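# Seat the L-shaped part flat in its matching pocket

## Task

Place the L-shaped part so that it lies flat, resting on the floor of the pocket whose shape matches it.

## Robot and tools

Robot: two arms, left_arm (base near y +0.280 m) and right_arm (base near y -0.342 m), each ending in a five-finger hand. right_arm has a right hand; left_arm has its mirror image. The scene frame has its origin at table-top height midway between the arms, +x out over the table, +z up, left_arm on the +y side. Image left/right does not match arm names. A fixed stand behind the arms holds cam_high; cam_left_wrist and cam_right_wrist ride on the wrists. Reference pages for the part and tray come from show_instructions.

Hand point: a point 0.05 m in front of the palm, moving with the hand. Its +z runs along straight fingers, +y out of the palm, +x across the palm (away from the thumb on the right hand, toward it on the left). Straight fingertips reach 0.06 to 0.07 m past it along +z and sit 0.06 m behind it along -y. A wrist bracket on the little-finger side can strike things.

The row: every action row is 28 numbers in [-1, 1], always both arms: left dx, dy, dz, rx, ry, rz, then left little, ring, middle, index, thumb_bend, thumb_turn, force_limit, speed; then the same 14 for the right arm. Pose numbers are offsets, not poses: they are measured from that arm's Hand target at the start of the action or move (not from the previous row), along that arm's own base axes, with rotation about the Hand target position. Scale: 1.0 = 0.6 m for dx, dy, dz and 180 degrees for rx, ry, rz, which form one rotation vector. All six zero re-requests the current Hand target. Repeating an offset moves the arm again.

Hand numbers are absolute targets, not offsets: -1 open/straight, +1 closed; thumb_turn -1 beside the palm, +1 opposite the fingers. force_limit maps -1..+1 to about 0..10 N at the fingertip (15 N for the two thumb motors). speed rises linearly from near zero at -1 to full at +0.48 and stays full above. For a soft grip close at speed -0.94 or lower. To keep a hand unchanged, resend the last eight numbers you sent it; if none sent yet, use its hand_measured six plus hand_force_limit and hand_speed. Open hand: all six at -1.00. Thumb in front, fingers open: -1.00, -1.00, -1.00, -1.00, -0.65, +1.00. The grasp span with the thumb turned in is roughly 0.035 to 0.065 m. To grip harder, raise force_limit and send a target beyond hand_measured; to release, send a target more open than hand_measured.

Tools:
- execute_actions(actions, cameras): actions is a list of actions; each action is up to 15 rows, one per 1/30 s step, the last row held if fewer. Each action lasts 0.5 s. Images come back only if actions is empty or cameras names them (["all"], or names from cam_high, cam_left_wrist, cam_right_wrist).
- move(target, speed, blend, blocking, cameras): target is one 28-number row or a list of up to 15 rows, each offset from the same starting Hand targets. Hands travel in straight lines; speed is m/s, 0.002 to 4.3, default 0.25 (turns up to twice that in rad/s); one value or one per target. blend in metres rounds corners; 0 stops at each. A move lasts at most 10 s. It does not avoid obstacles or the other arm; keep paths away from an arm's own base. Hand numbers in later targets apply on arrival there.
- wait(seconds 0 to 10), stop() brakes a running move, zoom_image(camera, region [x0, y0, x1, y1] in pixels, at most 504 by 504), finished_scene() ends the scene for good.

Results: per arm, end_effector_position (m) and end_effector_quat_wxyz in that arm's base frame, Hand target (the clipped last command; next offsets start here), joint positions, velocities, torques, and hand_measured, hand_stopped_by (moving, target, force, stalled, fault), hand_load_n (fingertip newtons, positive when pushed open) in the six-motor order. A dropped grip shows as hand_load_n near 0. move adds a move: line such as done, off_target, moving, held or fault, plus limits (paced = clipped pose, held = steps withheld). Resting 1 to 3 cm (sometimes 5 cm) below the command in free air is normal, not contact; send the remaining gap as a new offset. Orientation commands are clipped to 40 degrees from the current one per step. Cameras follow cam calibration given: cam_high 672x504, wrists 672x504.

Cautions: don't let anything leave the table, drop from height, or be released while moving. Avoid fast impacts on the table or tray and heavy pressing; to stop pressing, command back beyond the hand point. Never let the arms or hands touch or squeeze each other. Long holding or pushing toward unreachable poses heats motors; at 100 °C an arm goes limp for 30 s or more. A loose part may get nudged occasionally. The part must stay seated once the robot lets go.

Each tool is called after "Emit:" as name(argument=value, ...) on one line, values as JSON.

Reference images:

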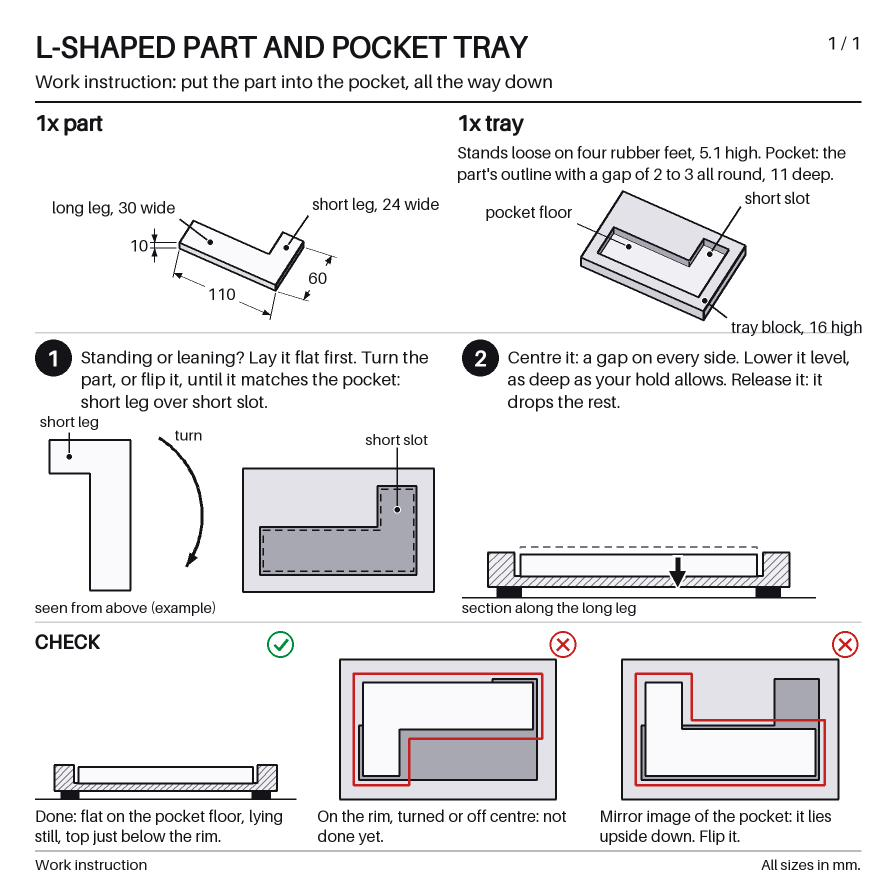

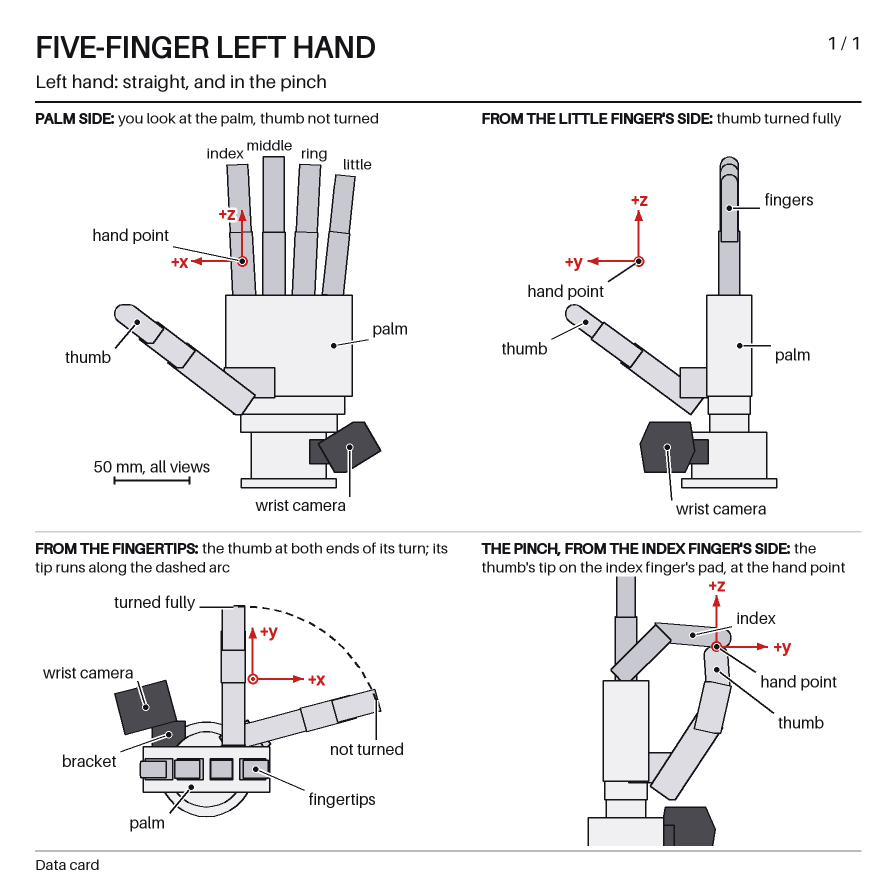

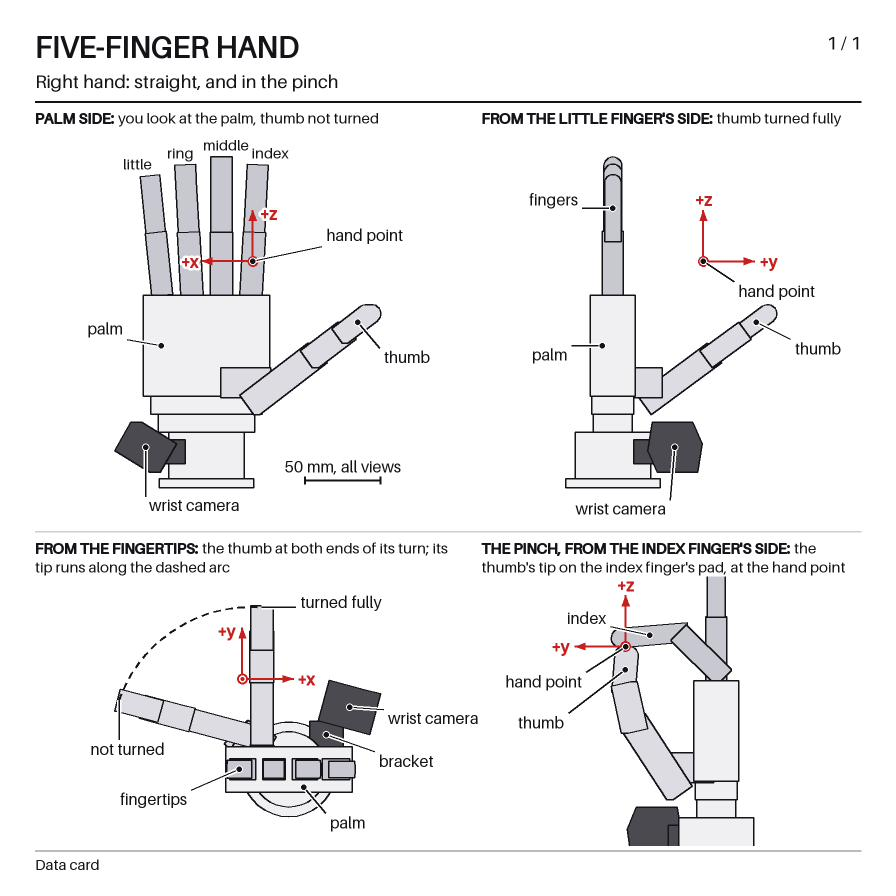

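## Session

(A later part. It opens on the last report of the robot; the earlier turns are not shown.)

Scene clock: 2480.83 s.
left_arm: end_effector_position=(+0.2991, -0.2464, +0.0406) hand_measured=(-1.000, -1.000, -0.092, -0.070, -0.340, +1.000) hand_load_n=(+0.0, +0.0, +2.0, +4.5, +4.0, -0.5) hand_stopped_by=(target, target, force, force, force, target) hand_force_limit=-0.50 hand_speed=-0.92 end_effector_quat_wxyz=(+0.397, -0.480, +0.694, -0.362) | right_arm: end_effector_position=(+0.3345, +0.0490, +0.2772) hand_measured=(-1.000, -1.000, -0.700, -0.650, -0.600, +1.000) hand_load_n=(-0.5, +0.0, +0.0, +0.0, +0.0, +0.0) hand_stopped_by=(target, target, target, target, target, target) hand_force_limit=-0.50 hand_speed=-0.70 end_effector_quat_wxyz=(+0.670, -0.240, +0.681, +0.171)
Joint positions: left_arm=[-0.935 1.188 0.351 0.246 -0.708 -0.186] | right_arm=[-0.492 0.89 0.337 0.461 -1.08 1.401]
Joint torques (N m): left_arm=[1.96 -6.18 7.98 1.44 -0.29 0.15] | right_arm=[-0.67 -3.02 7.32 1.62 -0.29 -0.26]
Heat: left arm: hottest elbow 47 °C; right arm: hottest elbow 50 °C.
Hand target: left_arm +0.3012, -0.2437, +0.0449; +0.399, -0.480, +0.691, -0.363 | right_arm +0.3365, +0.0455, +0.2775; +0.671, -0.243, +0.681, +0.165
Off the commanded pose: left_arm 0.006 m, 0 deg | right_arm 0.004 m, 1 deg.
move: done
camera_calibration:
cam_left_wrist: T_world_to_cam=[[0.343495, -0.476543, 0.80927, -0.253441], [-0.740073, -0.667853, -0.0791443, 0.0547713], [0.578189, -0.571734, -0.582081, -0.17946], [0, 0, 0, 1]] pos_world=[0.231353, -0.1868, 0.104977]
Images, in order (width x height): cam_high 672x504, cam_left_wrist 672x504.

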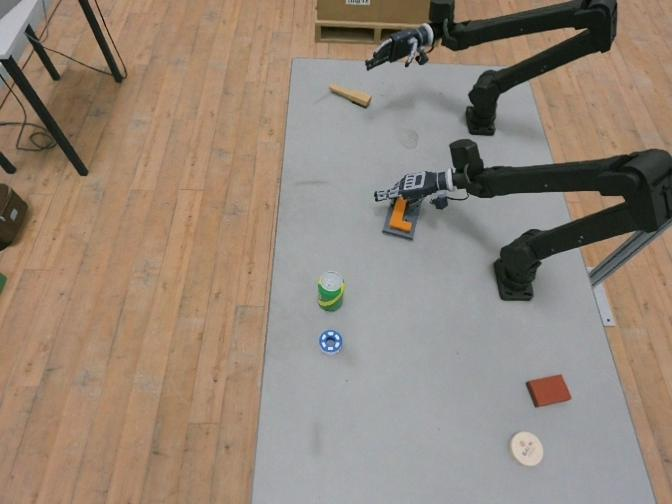

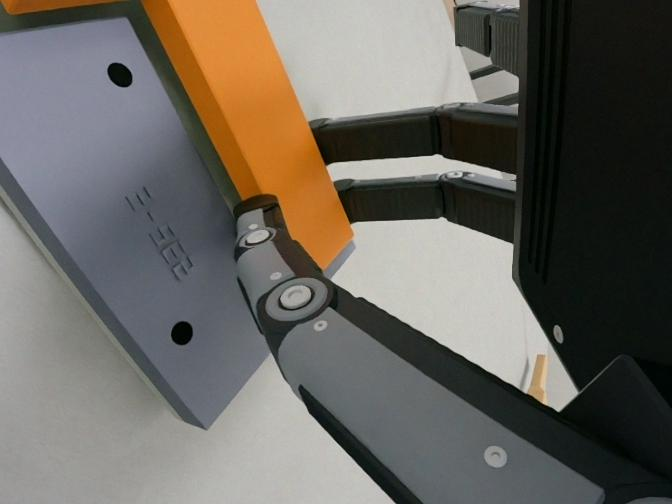

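Emit:
zoom_image(camera="cam_left_wrist", region=[0, 0, 150, 60])

Emit:
zoom_image(camera="cam_left_wrist", region=[90, 0, 260, 230])

Emit:
zoom_image(camera="cam_high", region=[385, 215, 413, 241])

Emit:
zoom_image(camera="cam_left_wrist", region=[310, 210, 390, 290])

Emit:
zoom_image(camera="cam_left_wrist", region=[100, 310, 280, 450])

Scaled by 3.360 from the camera's 672x504 image, which has a finer 960x720 frame.

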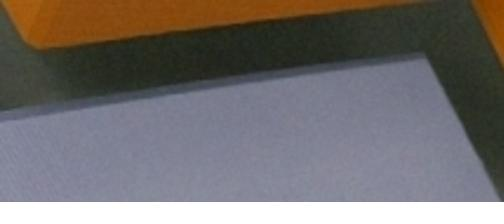

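Scaled by 2.191 from the camera's 672x504 image, which has a finer 960x720 frame.

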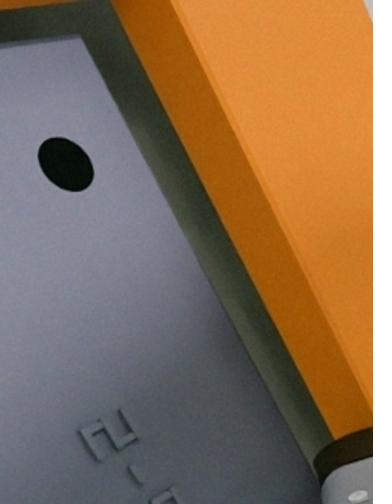

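Scaled by 18.000 from the camera's 672x504 image, which has a finer 960x720 frame.

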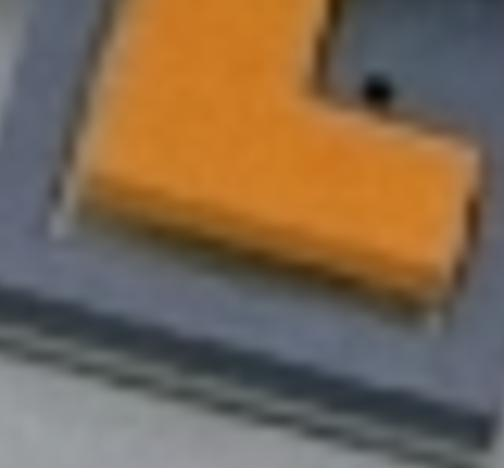

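Scaled by 6.300 from the camera's 672x504 image, which has a finer 960x720 frame.

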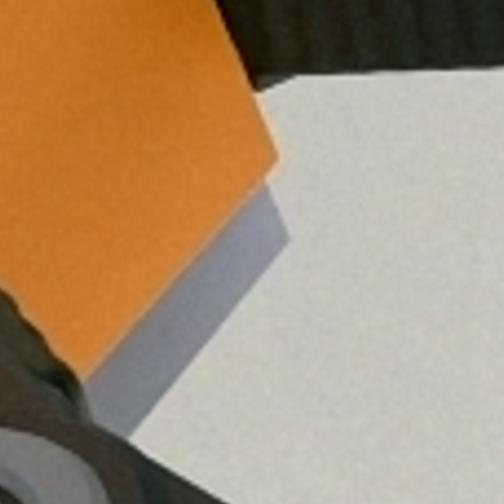

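Scaled by 2.800 from the camera's 672x504 image, which has a finer 960x720 frame.

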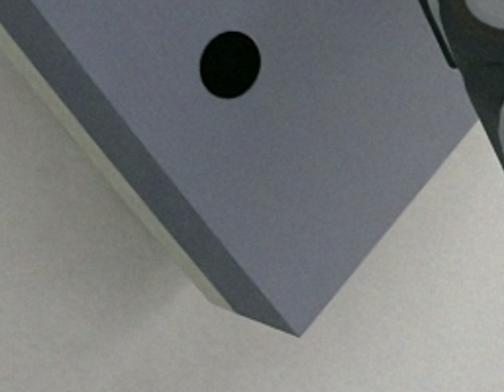

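Emit:
zoom_image(camera="cam_left_wrist", region=[0, 130, 140, 310])

Emit:
zoom_image(camera="cam_left_wrist", region=[130, 60, 270, 240])

Scaled by 2.800 from the camera's 672x504 image, which has a finer 960x720 frame.

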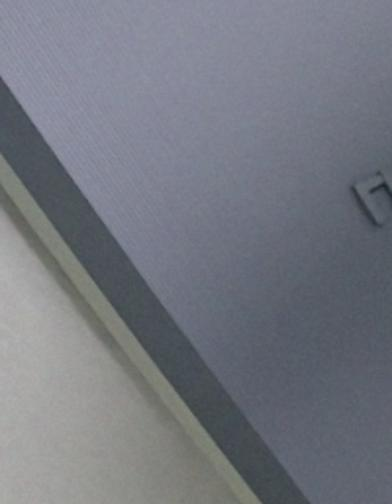

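Scaled by 2.800 from the camera's 672x504 image, which has a finer 960x720 frame.

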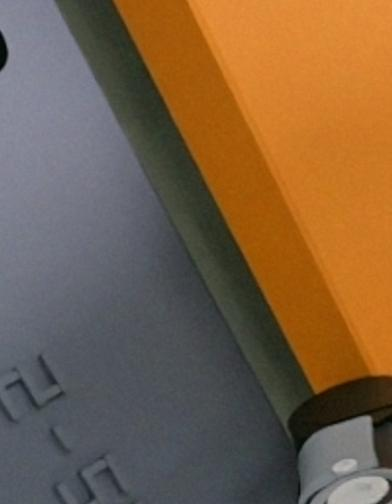

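Emit:
move(target=[-0.0102,0.0003,-0.0225,0,0,0,-1,-1,0.1,0.3,-0.28,1,-0.5,-0.92,0,0,0,0,0,0,-1,-1,-0.7,-0.65,-0.6,1,-0.5,-0.7], speed=0.02, cameras=["cam_high","cam_left_wrist"])

Scene clock: 2553.57 s.
left_arm: end_effector_position=(+0.2989, -0.2440, +0.0385) hand_measured=(-1.000, -1.000, -0.092, -0.070, -0.340, +1.000) hand_load_n=(+0.0, -0.5, +2.0, +4.5, +3.5, -0.5) hand_stopped_by=(target, target, force, force, force, target) hand_force_limit=-0.50 hand_speed=-0.92 end_effector_quat_wxyz=(+0.401, -0.482, +0.689, -0.365) | right_arm: end_effector_position=(+0.3345, +0.0490, +0.2772) hand_measured=(-1.000, -1.000, -0.700, -0.650, -0.600, +1.000) hand_load_n=(+0.5, +0.0, +0.0, +0.0, +0.0, +0.0) hand_stopped_by=(target, target, target, target, target, target) hand_force_limit=-0.50 hand_speed=-0.70 end_effector_quat_wxyz=(+0.670, -0.240, +0.681, +0.171)
Joint positions: left_arm=[-0.937 1.195 0.338 0.277 -0.72 -0.186] | right_arm=[-0.492 0.89 0.337 0.461 -1.08 1.401]
Joint torques (N m): left_arm=[0.67 -4.01 6.95 2.47 -0.42 0.02] | right_arm=[-0.73 -3.02 7.41 1.63 -0.3 -0.26]
Heat: left arm: hottest elbow 48 °C; right arm: hottest elbow 50 °C.
Hand target: left_arm +0.2952, -0.2436, +0.0316; +0.399, -0.480, +0.691, -0.363 | right_arm +0.3365, +0.0455, +0.2775; +0.671, -0.243, +0.681, +0.165
Off the commanded pose: left_arm 0.008 m, 0 deg | right_arm 0.004 m, 1 deg.
move: done
camera_calibration:
cam_left_wrist: T_world_to_cam=[[0.337615, -0.469778, 0.815674, -0.2474], [-0.734249, -0.673654, -0.0840714, 0.0530656], [0.588977, -0.570524, -0.57237, -0.18251], [0, 0, 0, 1]] pos_world=[0.229984, -0.184602, 0.101796]
Images, in order (width x height): cam_high 672x504, cam_left_wrist 672x504.

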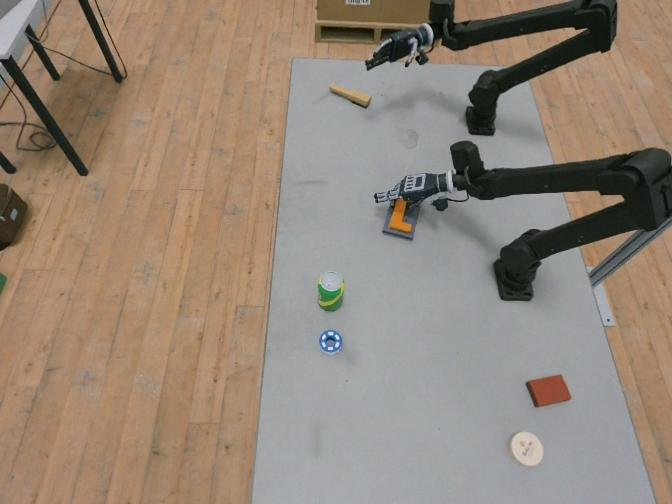

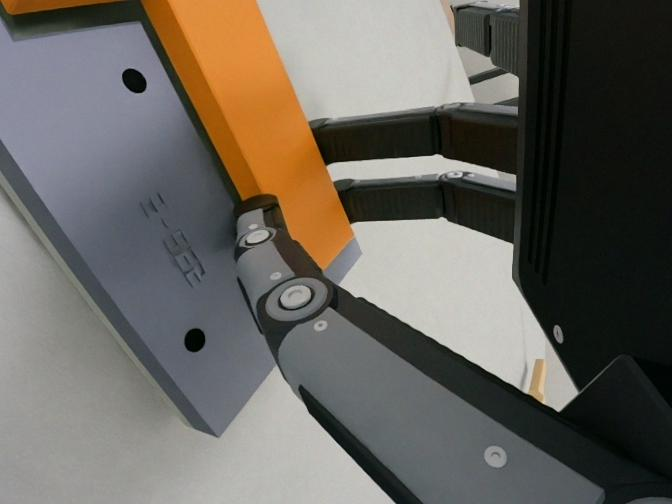

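Emit:
zoom_image(camera="cam_left_wrist", region=[0, 0, 150, 60])

Emit:
zoom_image(camera="cam_left_wrist", region=[130, 0, 270, 220])

Emit:
zoom_image(camera="cam_high", region=[385, 215, 413, 241])

Emit:
zoom_image(camera="cam_left_wrist", region=[310, 210, 390, 290])

Emit:
zoom_image(camera="cam_left_wrist", region=[100, 310, 280, 450])

Emit:
zoom_image(camera="cam_left_wrist", region=[0, 120, 140, 300])

Scaled by 3.360 from the camera's 672x504 image, which has a finer 960x720 frame.

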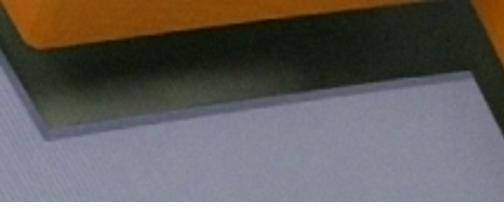

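Scaled by 2.291 from the camera's 672x504 image, which has a finer 960x720 frame.

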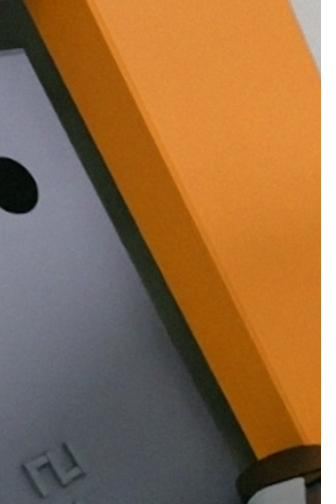

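Scaled by 18.000 from the camera's 672x504 image, which has a finer 960x720 frame.

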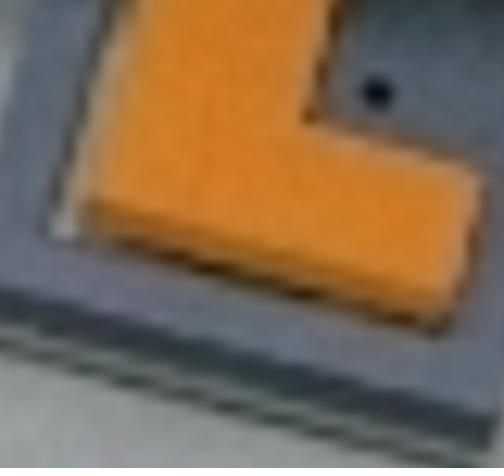

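Scaled by 6.300 from the camera's 672x504 image, which has a finer 960x720 frame.

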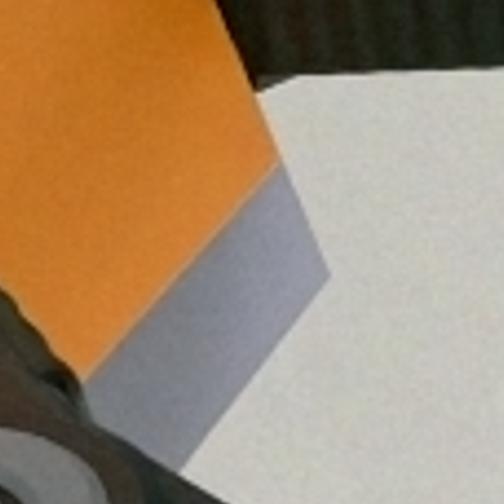

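Scaled by 2.800 from the camera's 672x504 image, which has a finer 960x720 frame.

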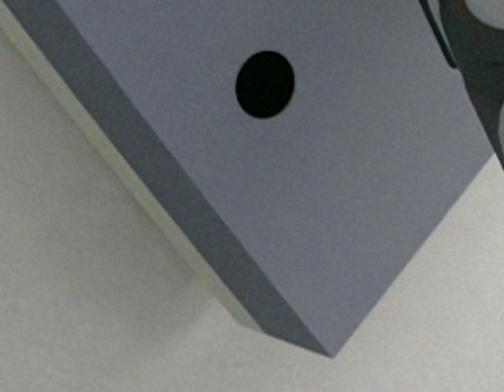

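Scaled by 2.800 from the camera's 672x504 image, which has a finer 960x720 frame.

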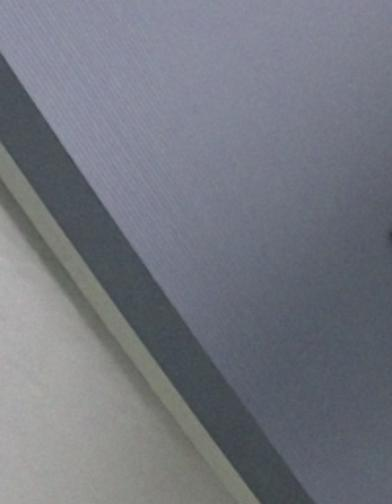

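Emit:
move(target=[0.0025,-0.0042,-0.0015,0,0,0,-1,-1,0.1,0.3,-0.28,1,-0.5,-0.92,0,0,0,0,0,0,-1,-1,-0.7,-0.65,-0.6,1,-0.5,-0.7], speed=0.02)

Scene clock: 2603.30 s.
left_arm: end_effector_position=(+0.2993, -0.2443, +0.0366) hand_measured=(-1.000, -1.000, -0.092, -0.070, -0.340, +1.000) hand_load_n=(+0.0, +0.0, +1.5, +4.5, +3.5, -0.5) hand_stopped_by=(target, target, force, force, force, target) hand_force_limit=-0.50 hand_speed=-0.92 end_effector_quat_wxyz=(+0.402, -0.482, +0.688, -0.364) | right_arm: end_effector_position=(+0.3345, +0.0490, +0.2772) hand_measured=(-1.000, -1.000, -0.700, -0.650, -0.600, +1.000) hand_load_n=(+0.0, +0.0, +0.0, +0.0, +0.0, -0.5) hand_stopped_by=(target, target, target, target, target, target) hand_force_limit=-0.50 hand_speed=-0.70 end_effector_quat_wxyz=(+0.670, -0.240, +0.681, +0.171)
Joint positions: left_arm=[-0.938 1.205 0.338 0.286 -0.722 -0.186] | right_arm=[-0.492 0.89 0.337 0.461 -1.08 1.401]
Joint torques (N m): left_arm=[0.73 -3.72 7.39 2.43 -0.36 0.01] | right_arm=[-0.91 -3.08 7.35 1.72 -0.29 -0.26]
Heat: left arm: hottest elbow 46 °C; right arm: hottest elbow 50 °C.
Hand target: left_arm +0.2967, -0.2460, +0.0305; +0.399, -0.480, +0.691, -0.363 | right_arm +0.3365, +0.0455, +0.2775; +0.671, -0.243, +0.681, +0.165
Off the commanded pose: left_arm 0.007 m, 0 deg | right_arm 0.004 m, 1 deg.
move: done

Emit:
move(target=[0.002,-0.006,0.0015,0,0,0,-1,-1,0.1,0.3,-0.28,1,-0.5,-0.92,0,0,0,0,0,0,-1,-1,-0.7,-0.65,-0.6,1,-0.5,-0.7], speed=0.02)

Scene clock: 2609.33 s.
left_arm: end_effector_position=(+0.2991, -0.2445, +0.0363) hand_measured=(-1.000, -1.000, -0.092, -0.070, -0.340, +1.000) hand_load_n=(+0.0, +0.0, +2.0, +4.0, +3.5, -0.5) hand_stopped_by=(target, target, force, force, force, target) hand_force_limit=-0.50 hand_speed=-0.92 end_effector_quat_wxyz=(+0.403, -0.481, +0.688, -0.363) | right_arm: end_effector_position=(+0.3345, +0.0490, +0.2772) hand_measured=(-1.000, -1.000, -0.700, -0.650, -0.600, +1.000) hand_load_n=(+0.0, +0.0, +0.0, +0.0, +0.0, +0.0) hand_stopped_by=(target, target, target, target, target, target) hand_force_limit=-0.50 hand_speed=-0.70 end_effector_quat_wxyz=(+0.670, -0.240, +0.681, +0.171)
Joint positions: left_arm=[-0.942 1.208 0.338 0.288 -0.729 -0.186] | right_arm=[-0.492 0.89 0.337 0.461 -1.08 1.401]
Joint torques (N m): left_arm=[0.73 -3.43 8.23 2.15 -0.26 -0.03] | right_arm=[-0.67 -3.25 7.41 1.61 -0.3 -0.27]
Heat: left arm: hottest elbow 46 °C; right arm: hottest elbow 50 °C.
Hand target: left_arm +0.2978, -0.2498, +0.0315; +0.399, -0.480, +0.691, -0.363 | right_arm +0.3365, +0.0455, +0.2775; +0.671, -0.243, +0.681, +0.165
Off the commanded pose: left_arm 0.007 m, 1 deg | right_arm 0.004 m, 1 deg.
move: done

Emit:
move(target=[0.0035,-0.006,0.001,0,0,0,-1,-1,0.1,0.3,-0.28,1,-0.5,-0.92,0,0,0,0,0,0,-1,-1,-0.7,-0.65,-0.6,1,-0.5,-0.7], speed=0.02, cameras=["cam_high","cam_left_wrist"])

Scene clock: 2614.43 s.
left_arm: end_effector_position=(+0.2990, -0.2447, +0.0358) hand_measured=(-1.000, -1.000, -0.092, -0.070, -0.340, +1.000) hand_load_n=(+0.0, +0.0, +1.0, +3.5, +4.0, -0.5) hand_stopped_by=(target, target, force, force, force, target) hand_force_limit=-0.50 hand_speed=-0.92 end_effector_quat_wxyz=(+0.405, -0.481, +0.688, -0.363) | right_arm: end_effector_position=(+0.3345, +0.0490, +0.2772) hand_measured=(-1.000, -1.000, -0.700, -0.650, -0.600, +1.000) hand_load_n=(+0.5, +0.0, +0.0, +0.0, +0.0, -0.5) hand_stopped_by=(target, target, target, target, target, target) hand_force_limit=-0.50 hand_speed=-0.70 end_effector_quat_wxyz=(+0.670, -0.240, +0.681, +0.171)
Joint positions: left_arm=[-0.944 1.212 0.338 0.292 -0.734 -0.187] | right_arm=[-0.492 0.89 0.337 0.461 -1.08 1.401]
Joint torques (N m): left_arm=[0.85 -2.84 9.14 1.77 -0.15 -0.03] | right_arm=[-0.62 -3.08 7.32 1.72 -0.3 -0.27]
Heat: left arm: hottest elbow 46 °C; right arm: hottest elbow 50 °C.
Hand target: left_arm +0.2999, -0.2533, +0.0321; +0.399, -0.480, +0.691, -0.363 | right_arm +0.3365, +0.0455, +0.2775; +0.671, -0.243, +0.681, +0.165
Off the commanded pose: left_arm 0.009 m, 1 deg | right_arm 0.004 m, 1 deg.
move: done
camera_calibration:
cam_left_wrist: T_world_to_cam=[[0.336109, -0.473087, 0.814383, -0.245823], [-0.730588, -0.676653, -0.0915522, 0.0508934], [0.594367, -0.564207, -0.573061, -0.184555], [0, 0, 0, 1]] pos_world=[0.229499, -0.185986, 0.0990928]
Images, in order (width x height): cam_high 672x504, cam_left_wrist 672x504.

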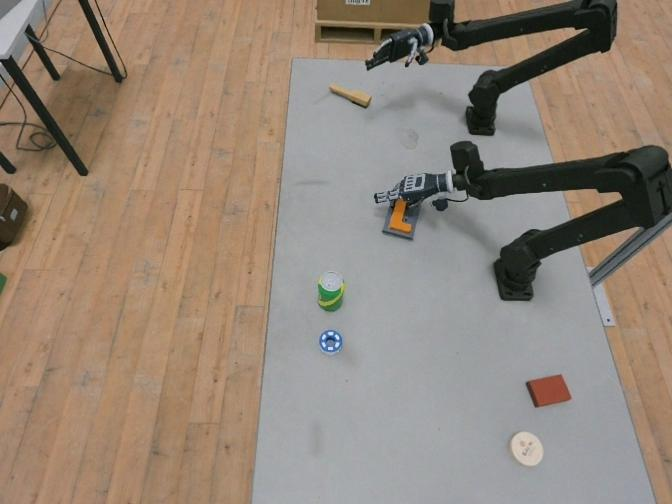

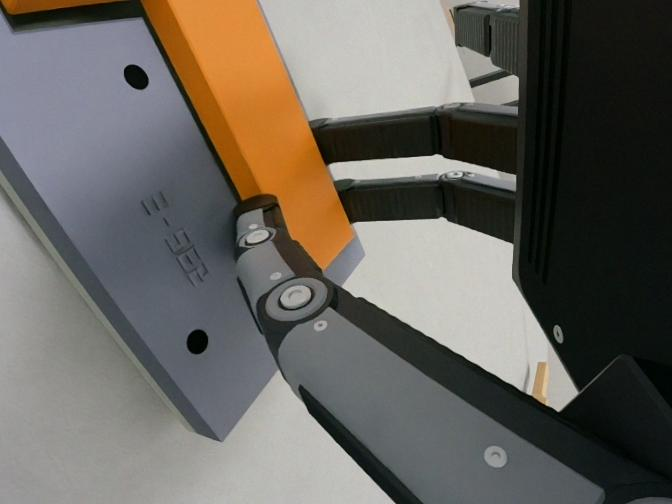

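Emit:
zoom_image(camera="cam_left_wrist", region=[0, 0, 150, 60])

Emit:
zoom_image(camera="cam_left_wrist", region=[130, 0, 270, 220])

Emit:
zoom_image(camera="cam_high", region=[385, 215, 413, 241])

Emit:
zoom_image(camera="cam_left_wrist", region=[310, 210, 390, 290])

Emit:
zoom_image(camera="cam_left_wrist", region=[100, 310, 280, 450])

Emit:
zoom_image(camera="cam_left_wrist", region=[0, 120, 140, 300])

Scaled by 3.360 from the camera's 672x504 image, which has a finer 960x720 frame.

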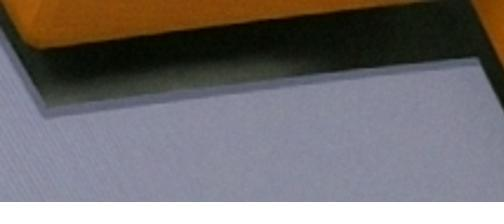

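Scaled by 2.291 from the camera's 672x504 image, which has a finer 960x720 frame.

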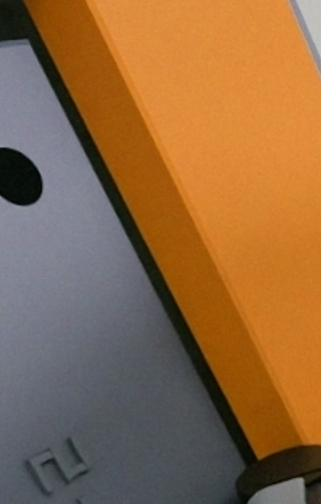

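Scaled by 18.000 from the camera's 672x504 image, which has a finer 960x720 frame.

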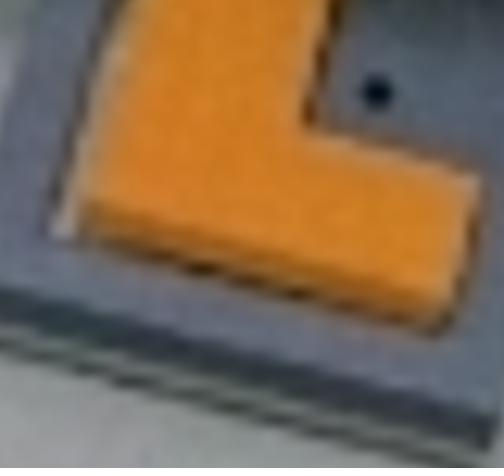

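Scaled by 6.300 from the camera's 672x504 image, which has a finer 960x720 frame.

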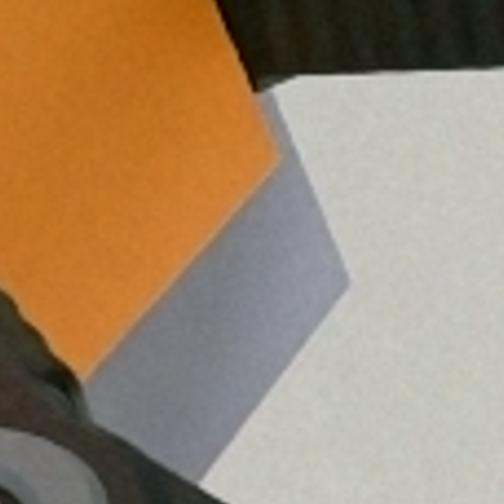

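Scaled by 2.800 from the camera's 672x504 image, which has a finer 960x720 frame.

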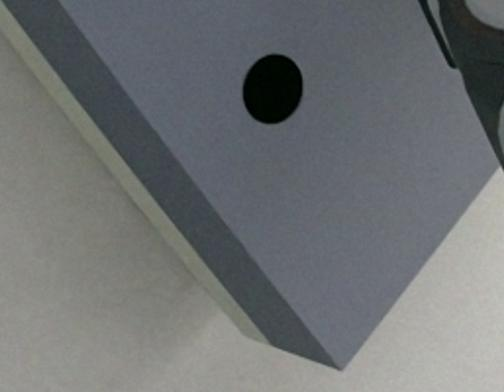

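Scaled by 2.800 from the camera's 672x504 image, which has a finer 960x720 frame.

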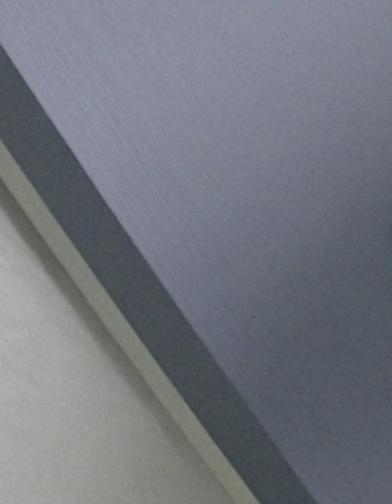

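Emit:
move(target=[0.003,-0.0083,0.003,0,0,0,-1,-1,0.1,0.3,-0.28,1,-0.5,-0.92,0,0,0,0,0,0,-1,-1,-0.7,-0.65,-0.6,1,-0.5,-0.7], speed=0.02)

Scene clock: 2668.07 s.
left_arm: end_effector_position=(+0.2989, -0.2449, +0.0353) hand_measured=(-1.000, -1.000, -0.092, -0.070, -0.340, +1.000) hand_load_n=(+0.0, -0.5, +1.5, +3.0, +4.0, -0.5) hand_stopped_by=(target, target, force, force, force, target) hand_force_limit=-0.50 hand_speed=-0.92 end_effector_quat_wxyz=(+0.406, -0.482, +0.686, -0.362) | right_arm: end_effector_position=(+0.3345, +0.0490, +0.2772) hand_measured=(-1.000, -1.000, -0.700, -0.650, -0.600, +1.000) hand_load_n=(+0.0, +0.0, +0.0, +0.0, +0.0, -0.5) hand_stopped_by=(target, target, target, target, target, target) hand_force_limit=-0.50 hand_speed=-0.70 end_effector_quat_wxyz=(+0.670, -0.240, +0.681, +0.171)
Joint positions: left_arm=[-0.949 1.217 0.339 0.292 -0.742 -0.191] | right_arm=[-0.492 0.89 0.337 0.461 -1.08 1.401]
Joint torques (N m): left_arm=[0.62 -2.84 10.24 1.42 -0.03 -0.03] | right_arm=[-0.79 -3.19 7.41 1.63 -0.29 -0.25]
Heat: left arm: hottest elbow 47 °C; right arm: hottest elbow 50 °C.
Hand target: left_arm +0.3017, -0.2581, +0.0338; +0.399, -0.480, +0.691, -0.363 | right_arm +0.3365, +0.0455, +0.2775; +0.671, -0.243, +0.681, +0.165
Off the commanded pose: left_arm 0.014 m, 1 deg | right_arm 0.004 m, 1 deg.
move: off_target (left_arm)

Emit:
move(target=[[0.0072,0.008,0.0347,0,0,0,-1,-1,0.1,0.3,-0.28,1,-0.5,-0.92,0,0,0,0,0,0,-1,-1,-0.7,-0.65,-0.6,1,-0.5,-0.7],[0.0072,0.0327,0.0347,0,0,0,-1,-1,0.1,0.3,-0.28,1,-0.5,-0.92,0,0,0,0,0,0,-1,-1,-0.7,-0.65,-0.6,1,-0.5,-0.7]], speed=0.03)

Scene clock: 2681.30 s.
left_arm: end_effector_position=(+0.3008, -0.2375, +0.0455) hand_measured=(-1.000, -1.000, -0.092, -0.070, -0.340, +1.000) hand_load_n=(+0.0, -0.5, +2.0, +4.5, +3.5, +0.0) hand_stopped_by=(target, target, force, force, force, target) hand_force_limit=-0.50 hand_speed=-0.92 end_effector_quat_wxyz=(+0.396, -0.481, +0.696, -0.357) | right_arm: end_effector_position=(+0.3345, +0.0490, +0.2772) hand_measured=(-1.000, -1.000, -0.700, -0.650, -0.600, +1.000) hand_load_n=(+0.0, +0.0, +0.0, +0.0, +0.0, -0.5) hand_stopped_by=(target, target, target, target, target, target) hand_force_limit=-0.50 hand_speed=-0.70 end_effector_quat_wxyz=(+0.670, -0.240, +0.681, +0.171)
Joint positions: left_arm=[-0.908 1.149 0.349 0.207 -0.686 -0.17] | right_arm=[-0.492 0.89 0.337 0.461 -1.08 1.401]
Joint torques (N m): left_arm=[1.96 -5.83 9.14 1.65 -0.3 0.17] | right_arm=[-0.91 -3.25 7.36 1.61 -0.32 -0.27]
Heat: left arm: hottest elbow 48 °C; right arm: hottest elbow 50 °C.
Hand target: left_arm +0.3060, -0.2386, +0.0547; +0.399, -0.480, +0.692, -0.363 | right_arm +0.3365, +0.0455, +0.2775; +0.671, -0.243, +0.681, +0.165
Off the commanded pose: left_arm 0.011 m, 1 deg | right_arm 0.004 m, 1 deg.
move: off_target (left_arm)

Emit:
move(target=[0.005,0,0.012,0,0,0,-1,-1,0.1,0.3,-0.28,1,-0.5,-0.92,0,0,0,0,0,0,-1,-1,-0.7,-0.65,-0.6,1,-0.5,-0.7], speed=0.03)

Scene clock: 2685.00 s.
left_arm: end_effector_position=(+0.3005, -0.2332, +0.0472) hand_measured=(-1.000, -1.000, -0.092, -0.070, -0.340, +1.000) hand_load_n=(+0.0, +0.0, +1.5, +4.5, +3.5, -0.5) hand_stopped_by=(target, target, force, force, force, target) hand_force_limit=-0.50 hand_speed=-0.92 end_effector_quat_wxyz=(+0.396, -0.480, +0.699, -0.353) | right_arm: end_effector_position=(+0.3345, +0.0490, +0.2772) hand_measured=(-1.000, -1.000, -0.700, -0.650, -0.600, +1.000) hand_load_n=(+0.0, +0.0, +0.0, +0.0, +0.0, +0.0) hand_stopped_by=(target, target, target, target, target, target) hand_force_limit=-0.50 hand_speed=-0.70 end_effector_quat_wxyz=(+0.670, -0.240, +0.681, +0.171)
Joint positions: left_arm=[-0.899 1.13 0.349 0.183 -0.679 -0.163] | right_arm=[-0.492 0.89 0.337 0.461 -1.08 1.401]
Joint torques (N m): left_arm=[1.9 -5.83 10.44 1.52 -0.29 0.17] | right_arm=[-0.91 -3.19 7.3 1.62 -0.29 -0.26]
Heat: left arm: hottest elbow 48 °C; right arm: hottest elbow 50 °C.
Hand target: left_arm +0.3091, -0.2385, +0.0619; +0.399, -0.481, +0.691, -0.363 | right_arm +0.3365, +0.0455, +0.2775; +0.671, -0.243, +0.681, +0.165
Off the commanded pose: left_arm 0.018 m, 1 deg | right_arm 0.004 m, 1 deg.
move: off_target (left_arm)

Emit:
move(target=[0, -0.005, 0.022, 0, 0, 0, -1, -1, 0.1, 0.3, -0.28, 1, -0.5, -0.92, 0, 0, 0, 0, 0, 0, -1, -1, -0.7, -0.65, -0.6, 1, -0.5, -0.7], speed=0.1)

Scene clock: 2718.60 s.
left_arm: end_effector_position=(+0.2950, -0.2258, +0.0489) hand_measured=(-1.000, -1.000, -0.092, -0.070, -0.340, +1.000) hand_load_n=(+0.0, +0.0, +2.0, +4.5, +3.5, -0.5) hand_stopped_by=(target, target, force, force, force, target) hand_force_limit=-0.50 hand_speed=-0.92 end_effector_quat_wxyz=(+0.396, -0.479, +0.706, -0.341) | right_arm: end_effector_position=(+0.3345, +0.0490, +0.2772) hand_measured=(-1.000, -1.000, -0.700, -0.650, -0.600, +1.000) hand_load_n=(+0.0, +0.0, +0.0, +0.0, +0.0, +0.0) hand_stopped_by=(target, target, target, target, target, target) hand_force_limit=-0.50 hand_speed=-0.70 end_effector_quat_wxyz=(+0.670, -0.240, +0.681, +0.171)
Joint positions: left_arm=[-0.899 1.093 0.349 0.118 -0.681 -0.163] | right_arm=[-0.492 0.89 0.337 0.461 -1.08 1.401]
Joint torques (N m): left_arm=[1.38 -5.6 12.74 1.57 -0.42 0.12] | right_arm=[-0.91 -3.02 7.35 1.65 -0.3 -0.27]
Heat: left arm: hottest elbow 48 °C; right arm: hottest elbow 50 °C.
Hand target: left_arm +0.3091, -0.2415, +0.0751; +0.399, -0.480, +0.691, -0.363 | right_arm +0.3365, +0.0455, +0.2775; +0.671, -0.243, +0.681, +0.165
Off the commanded pose: left_arm 0.034 m, 3 deg | right_arm 0.004 m, 1 deg.
move: off_target (left_arm)

Emit:
move(target=[0, -0.015, 0.022, 0, 0, 0, -1, -1, 0.1, 0.3, -0.28, 1, -0.5, -0.92, 0, 0, 0, 0, 0, 0, -1, -1, -0.7, -0.65, -0.6, 1, -0.5, -0.7], speed=0.1)

Scene clock: 2722.77 s.
left_arm: end_effector_position=(+0.2957, -0.2282, +0.0586) hand_measured=(-1.000, -1.000, -0.092, -0.070, -0.340, +1.000) hand_load_n=(+0.0, +0.0, +2.0, +4.5, +3.5, +0.0) hand_stopped_by=(target, target, force, force, force, target) hand_force_limit=-0.50 hand_speed=-0.92 end_effector_quat_wxyz=(+0.400, -0.477, +0.708, -0.334) | right_arm: end_effector_position=(+0.3345, +0.0490, +0.2772) hand_measured=(-1.000, -1.000, -0.700, -0.650, -0.600, +1.000) hand_load_n=(+0.0, +0.0, +0.0, +0.0, +0.0, +0.0) hand_stopped_by=(target, target, target, target, target, target) hand_force_limit=-0.50 hand_speed=-0.70 end_effector_quat_wxyz=(+0.670, -0.240, +0.681, +0.171)
Joint positions: left_arm=[-0.91 1.076 0.379 0.057 -0.697 -0.163] | right_arm=[-0.492 0.89 0.337 0.461 -1.08 1.401]
Joint torques (N m): left_arm=[0.73 -5.42 13.75 1.46 -0.44 -0.02] | right_arm=[-0.91 -3.19 7.39 1.69 -0.3 -0.26]
Heat: left arm: hottest elbow 49 °C; right arm: hottest elbow 50 °C.
Hand target: left_arm +0.3091, -0.2505, +0.0883; +0.399, -0.480, +0.691, -0.363 | right_arm +0.3365, +0.0455, +0.2775; +0.671, -0.243, +0.681, +0.165
Off the commanded pose: left_arm 0.039 m, 4 deg | right_arm 0.004 m, 1 deg.
move: off_target (left_arm)

Emit:
move(target=[0.02, -0.01, 0.0, 0, 0, 0, -1, -1, 0.1, 0.3, -0.28, 1, -0.5, -0.92, 0, 0, 0, 0, 0, 0, -1, -1, -0.7, -0.65, -0.6, 1, -0.5, -0.7], speed=0.1)

Scene clock: 2728.90 s.
left_arm: end_effector_position=(+0.3012, -0.2370, +0.0650) hand_measured=(-1.000, -1.000, -0.092, -0.070, -0.340, +1.000) hand_load_n=(+0.0, +0.0, +2.0, +4.5, +3.5, +0.0) hand_stopped_by=(target, target, force, force, force, target) hand_force_limit=-0.50 hand_speed=-0.92 end_effector_quat_wxyz=(+0.396, -0.477, +0.707, -0.341) | right_arm: end_effector_position=(+0.3345, +0.0490, +0.2772) hand_measured=(-1.000, -1.000, -0.700, -0.650, -0.600, +1.000) hand_load_n=(+0.0, +0.0, +0.0, +0.0, +0.0, -0.5) hand_stopped_by=(target, target, target, target, target, target) hand_force_limit=-0.50 hand_speed=-0.70 end_effector_quat_wxyz=(+0.670, -0.240, +0.681, +0.171)
Joint positions: left_arm=[-0.908 1.088 0.402 0.058 -0.686 -0.163] | right_arm=[-0.492 0.89 0.337 0.461 -1.08 1.401]
Joint torques (N m): left_arm=[1.85 -3.78 13.91 2.47 -0.3 0.11] | right_arm=[-0.67 -2.9 7.34 1.61 -0.29 -0.24]
Heat: left arm: hottest elbow 50 °C; right arm: hottest elbow 50 °C.
Hand target: left_arm +0.3211, -0.2565, +0.0883; +0.399, -0.480, +0.691, -0.363 | right_arm +0.3365, +0.0455, +0.2775; +0.671, -0.243, +0.681, +0.165
Off the commanded pose: left_arm 0.036 m, 3 deg | right_arm 0.004 m, 1 deg.
move: off_target (left_arm)

Emit:
move(target=[0.012, -0.004, 0.0, 0, 0, 0, -1, -1, 0.1, 0.3, -0.28, 1, -0.5, -0.92, 0, 0, 0, 0, 0, 0, -1, -1, -0.7, -0.65, -0.6, 1, -0.5, -0.7], speed=0.1)

Emit:
move(target=[-0.0537, 0.0203, -0.0875, 0, 0, 0, -1, -1, 0.1, 0.3, -0.28, 1, -0.5, -0.92, 0, 0, 0, 0, 0, 0, -1, -1, -0.7, -0.65, -0.6, 1, -0.5, -0.7], speed=0.08, cameras=["cam_high", "cam_left_wrist"])

Scene clock: 2735.87 s.
left_arm: end_effector_position=(+0.3074, -0.2399, +0.0650) hand_measured=(-1.000, -1.000, -0.092, -0.070, -0.340, +1.000) hand_load_n=(+0.0, -0.5, +2.0, +4.5, +3.5, -0.5) hand_stopped_by=(target, target, force, force, force, target) hand_force_limit=-0.50 hand_speed=-0.92 end_effector_quat_wxyz=(+0.395, -0.479, +0.706, -0.342) | right_arm: end_effector_position=(+0.3345, +0.0490, +0.2772) hand_measured=(-1.000, -1.000, -0.700, -0.650, -0.600, +1.000) hand_load_n=(+0.0, +0.0, +0.0, +0.0, +0.0, +0.0) hand_stopped_by=(target, target, target, target, target, target) hand_force_limit=-0.50 hand_speed=-0.70 end_effector_quat_wxyz=(+0.670, -0.240, +0.681, +0.171)
Joint positions: left_arm=[-0.894 1.109 0.414 0.074 -0.674 -0.159] | right_arm=[-0.492 0.89 0.337 0.461 -1.08 1.401]
Joint torques (N m): left_arm=[1.9 -3.72 14 2.5 -0.29 0.18] | right_arm=[-0.85 -3.19 7.27 1.63 -0.28 -0.25]
Heat: left arm: hottest elbow 52 °C; right arm: hottest elbow 50 °C.
Hand target: left_arm +0.3282, -0.2590, +0.0882; +0.399, -0.480, +0.692, -0.363 | right_arm +0.3365, +0.0455, +0.2775; +0.671, -0.243, +0.681, +0.165
Off the commanded pose: left_arm 0.037 m, 3 deg | right_arm 0.004 m, 1 deg.
move: off_target (left_arm)

Scene clock: 2737.33 s.
left_arm: end_effector_position=(+0.2997, -0.2463, +0.0424) hand_measured=(-1.000, -1.000, -0.092, -0.070, -0.340, +1.000) hand_load_n=(+0.0, +0.0, +2.0, +4.5, +3.5, -0.5) hand_stopped_by=(target, target, force, force, force, target) hand_force_limit=-0.50 hand_speed=-0.92 end_effector_quat_wxyz=(+0.402, -0.480, +0.690, -0.363) | right_arm: end_effector_position=(+0.3345, +0.0490, +0.2772) hand_measured=(-1.000, -1.000, -0.700, -0.650, -0.600, +1.000) hand_load_n=(+0.0, +0.0, +0.0, +0.0, +0.0, +0.0) hand_stopped_by=(target, target, target, target, target, target) hand_force_limit=-0.50 hand_speed=-0.70 end_effector_quat_wxyz=(+0.670, -0.240, +0.681, +0.171)
Joint positions: left_arm=[-0.941 1.188 0.35 0.255 -0.723 -0.185] | right_arm=[-0.492 0.89 0.337 0.461 -1.08 1.401]
Joint torques (N m): left_arm=[0.67 -3.96 7.16 2.47 -0.42 -0.04] | right_arm=[-0.91 -3.08 7.32 1.69 -0.28 -0.26]
Heat: left arm: hottest elbow 52 °C; right arm: hottest elbow 50 °C.
Hand target: left_arm +0.2960, -0.2468, +0.0357; +0.399, -0.480, +0.692, -0.363 | right_arm +0.3365, +0.0455, +0.2775; +0.671, -0.243, +0.681, +0.165
Off the commanded pose: left_arm 0.008 m, 0 deg | right_arm 0.004 m, 1 deg.
move: done
camera_calibration:
cam_left_wrist: T_world_to_cam=[[0.337155, -0.474559, 0.813093, -0.252775], [-0.735072, -0.672308, -0.0875876, 0.05314], [0.588215, -0.568151, -0.575506, -0.181049], [0, 0, 0, 1]] pos_world=[0.230782, -0.187093, 0.105989]
Images, in order (width x height): cam_high 672x504, cam_left_wrist 672x504.

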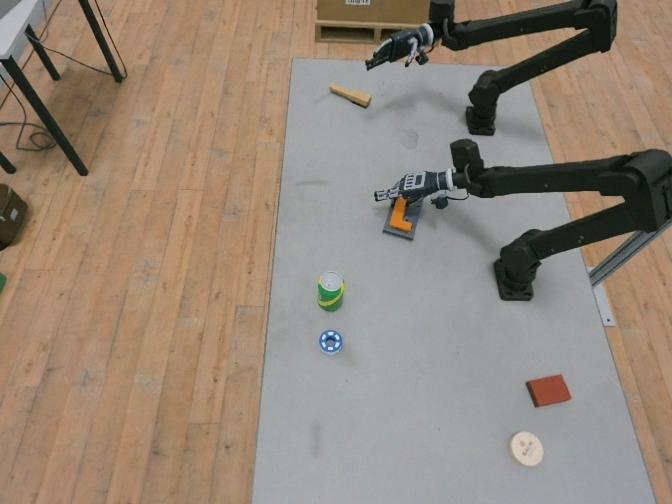

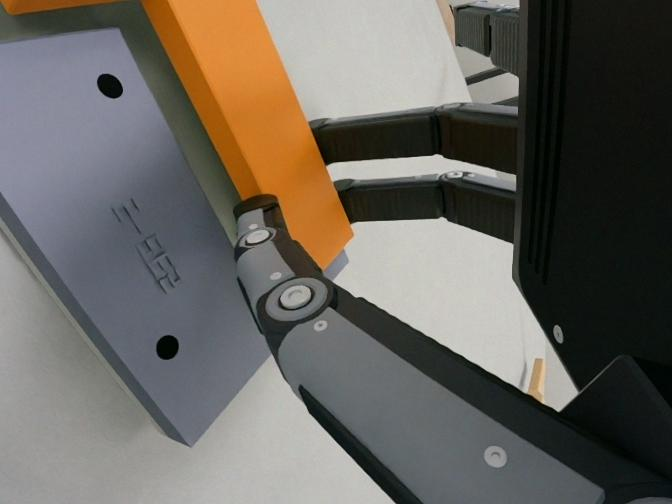

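Emit:
zoom_image(camera="cam_left_wrist", region=[0, 0, 150, 60])

Emit:
zoom_image(camera="cam_left_wrist", region=[130, 0, 270, 220])

Emit:
zoom_image(camera="cam_high", region=[375, 190, 431, 246])

Scaled by 3.360 from the camera's 672x504 image, which has a finer 960x720 frame.

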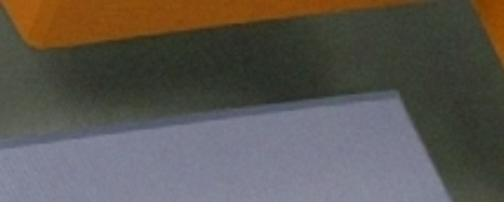

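Scaled by 2.291 from the camera's 672x504 image, which has a finer 960x720 frame.

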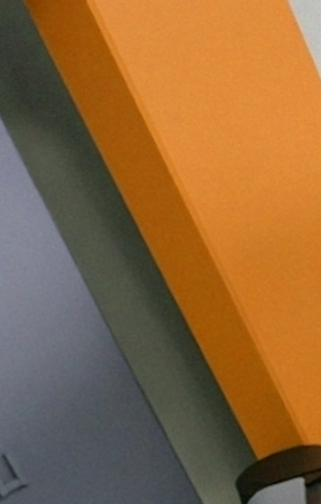

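Scaled by 9.000 from the camera's 672x504 image, which has a finer 960x720 frame.

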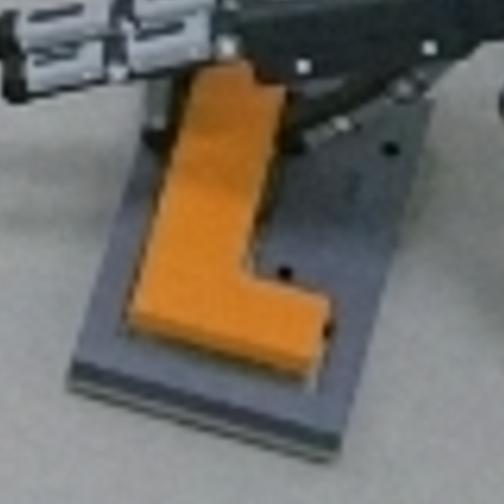

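Emit:
zoom_image(camera="cam_high", region=[385, 215, 413, 241])

Emit:
zoom_image(camera="cam_high", region=[385, 195, 413, 221])

Scaled by 18.000 from the camera's 672x504 image, which has a finer 960x720 frame.

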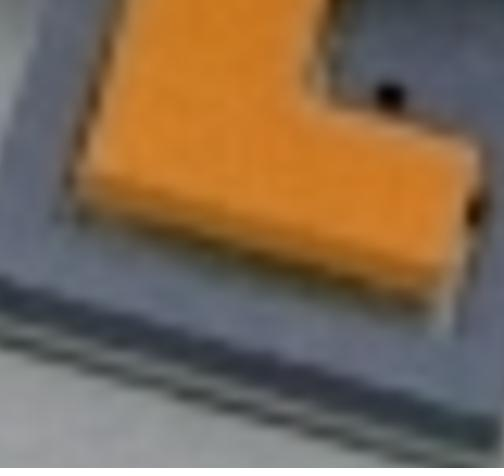

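Scaled by 18.000 from the camera's 672x504 image, which has a finer 960x720 frame.

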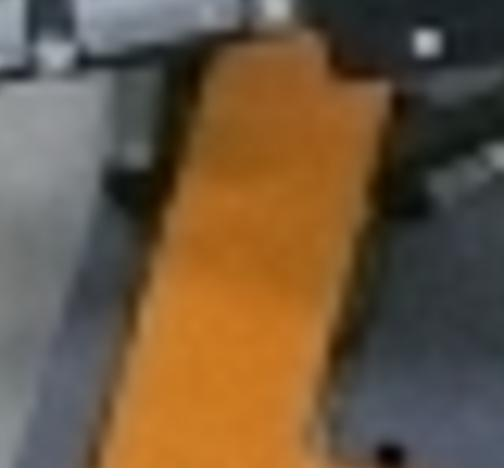

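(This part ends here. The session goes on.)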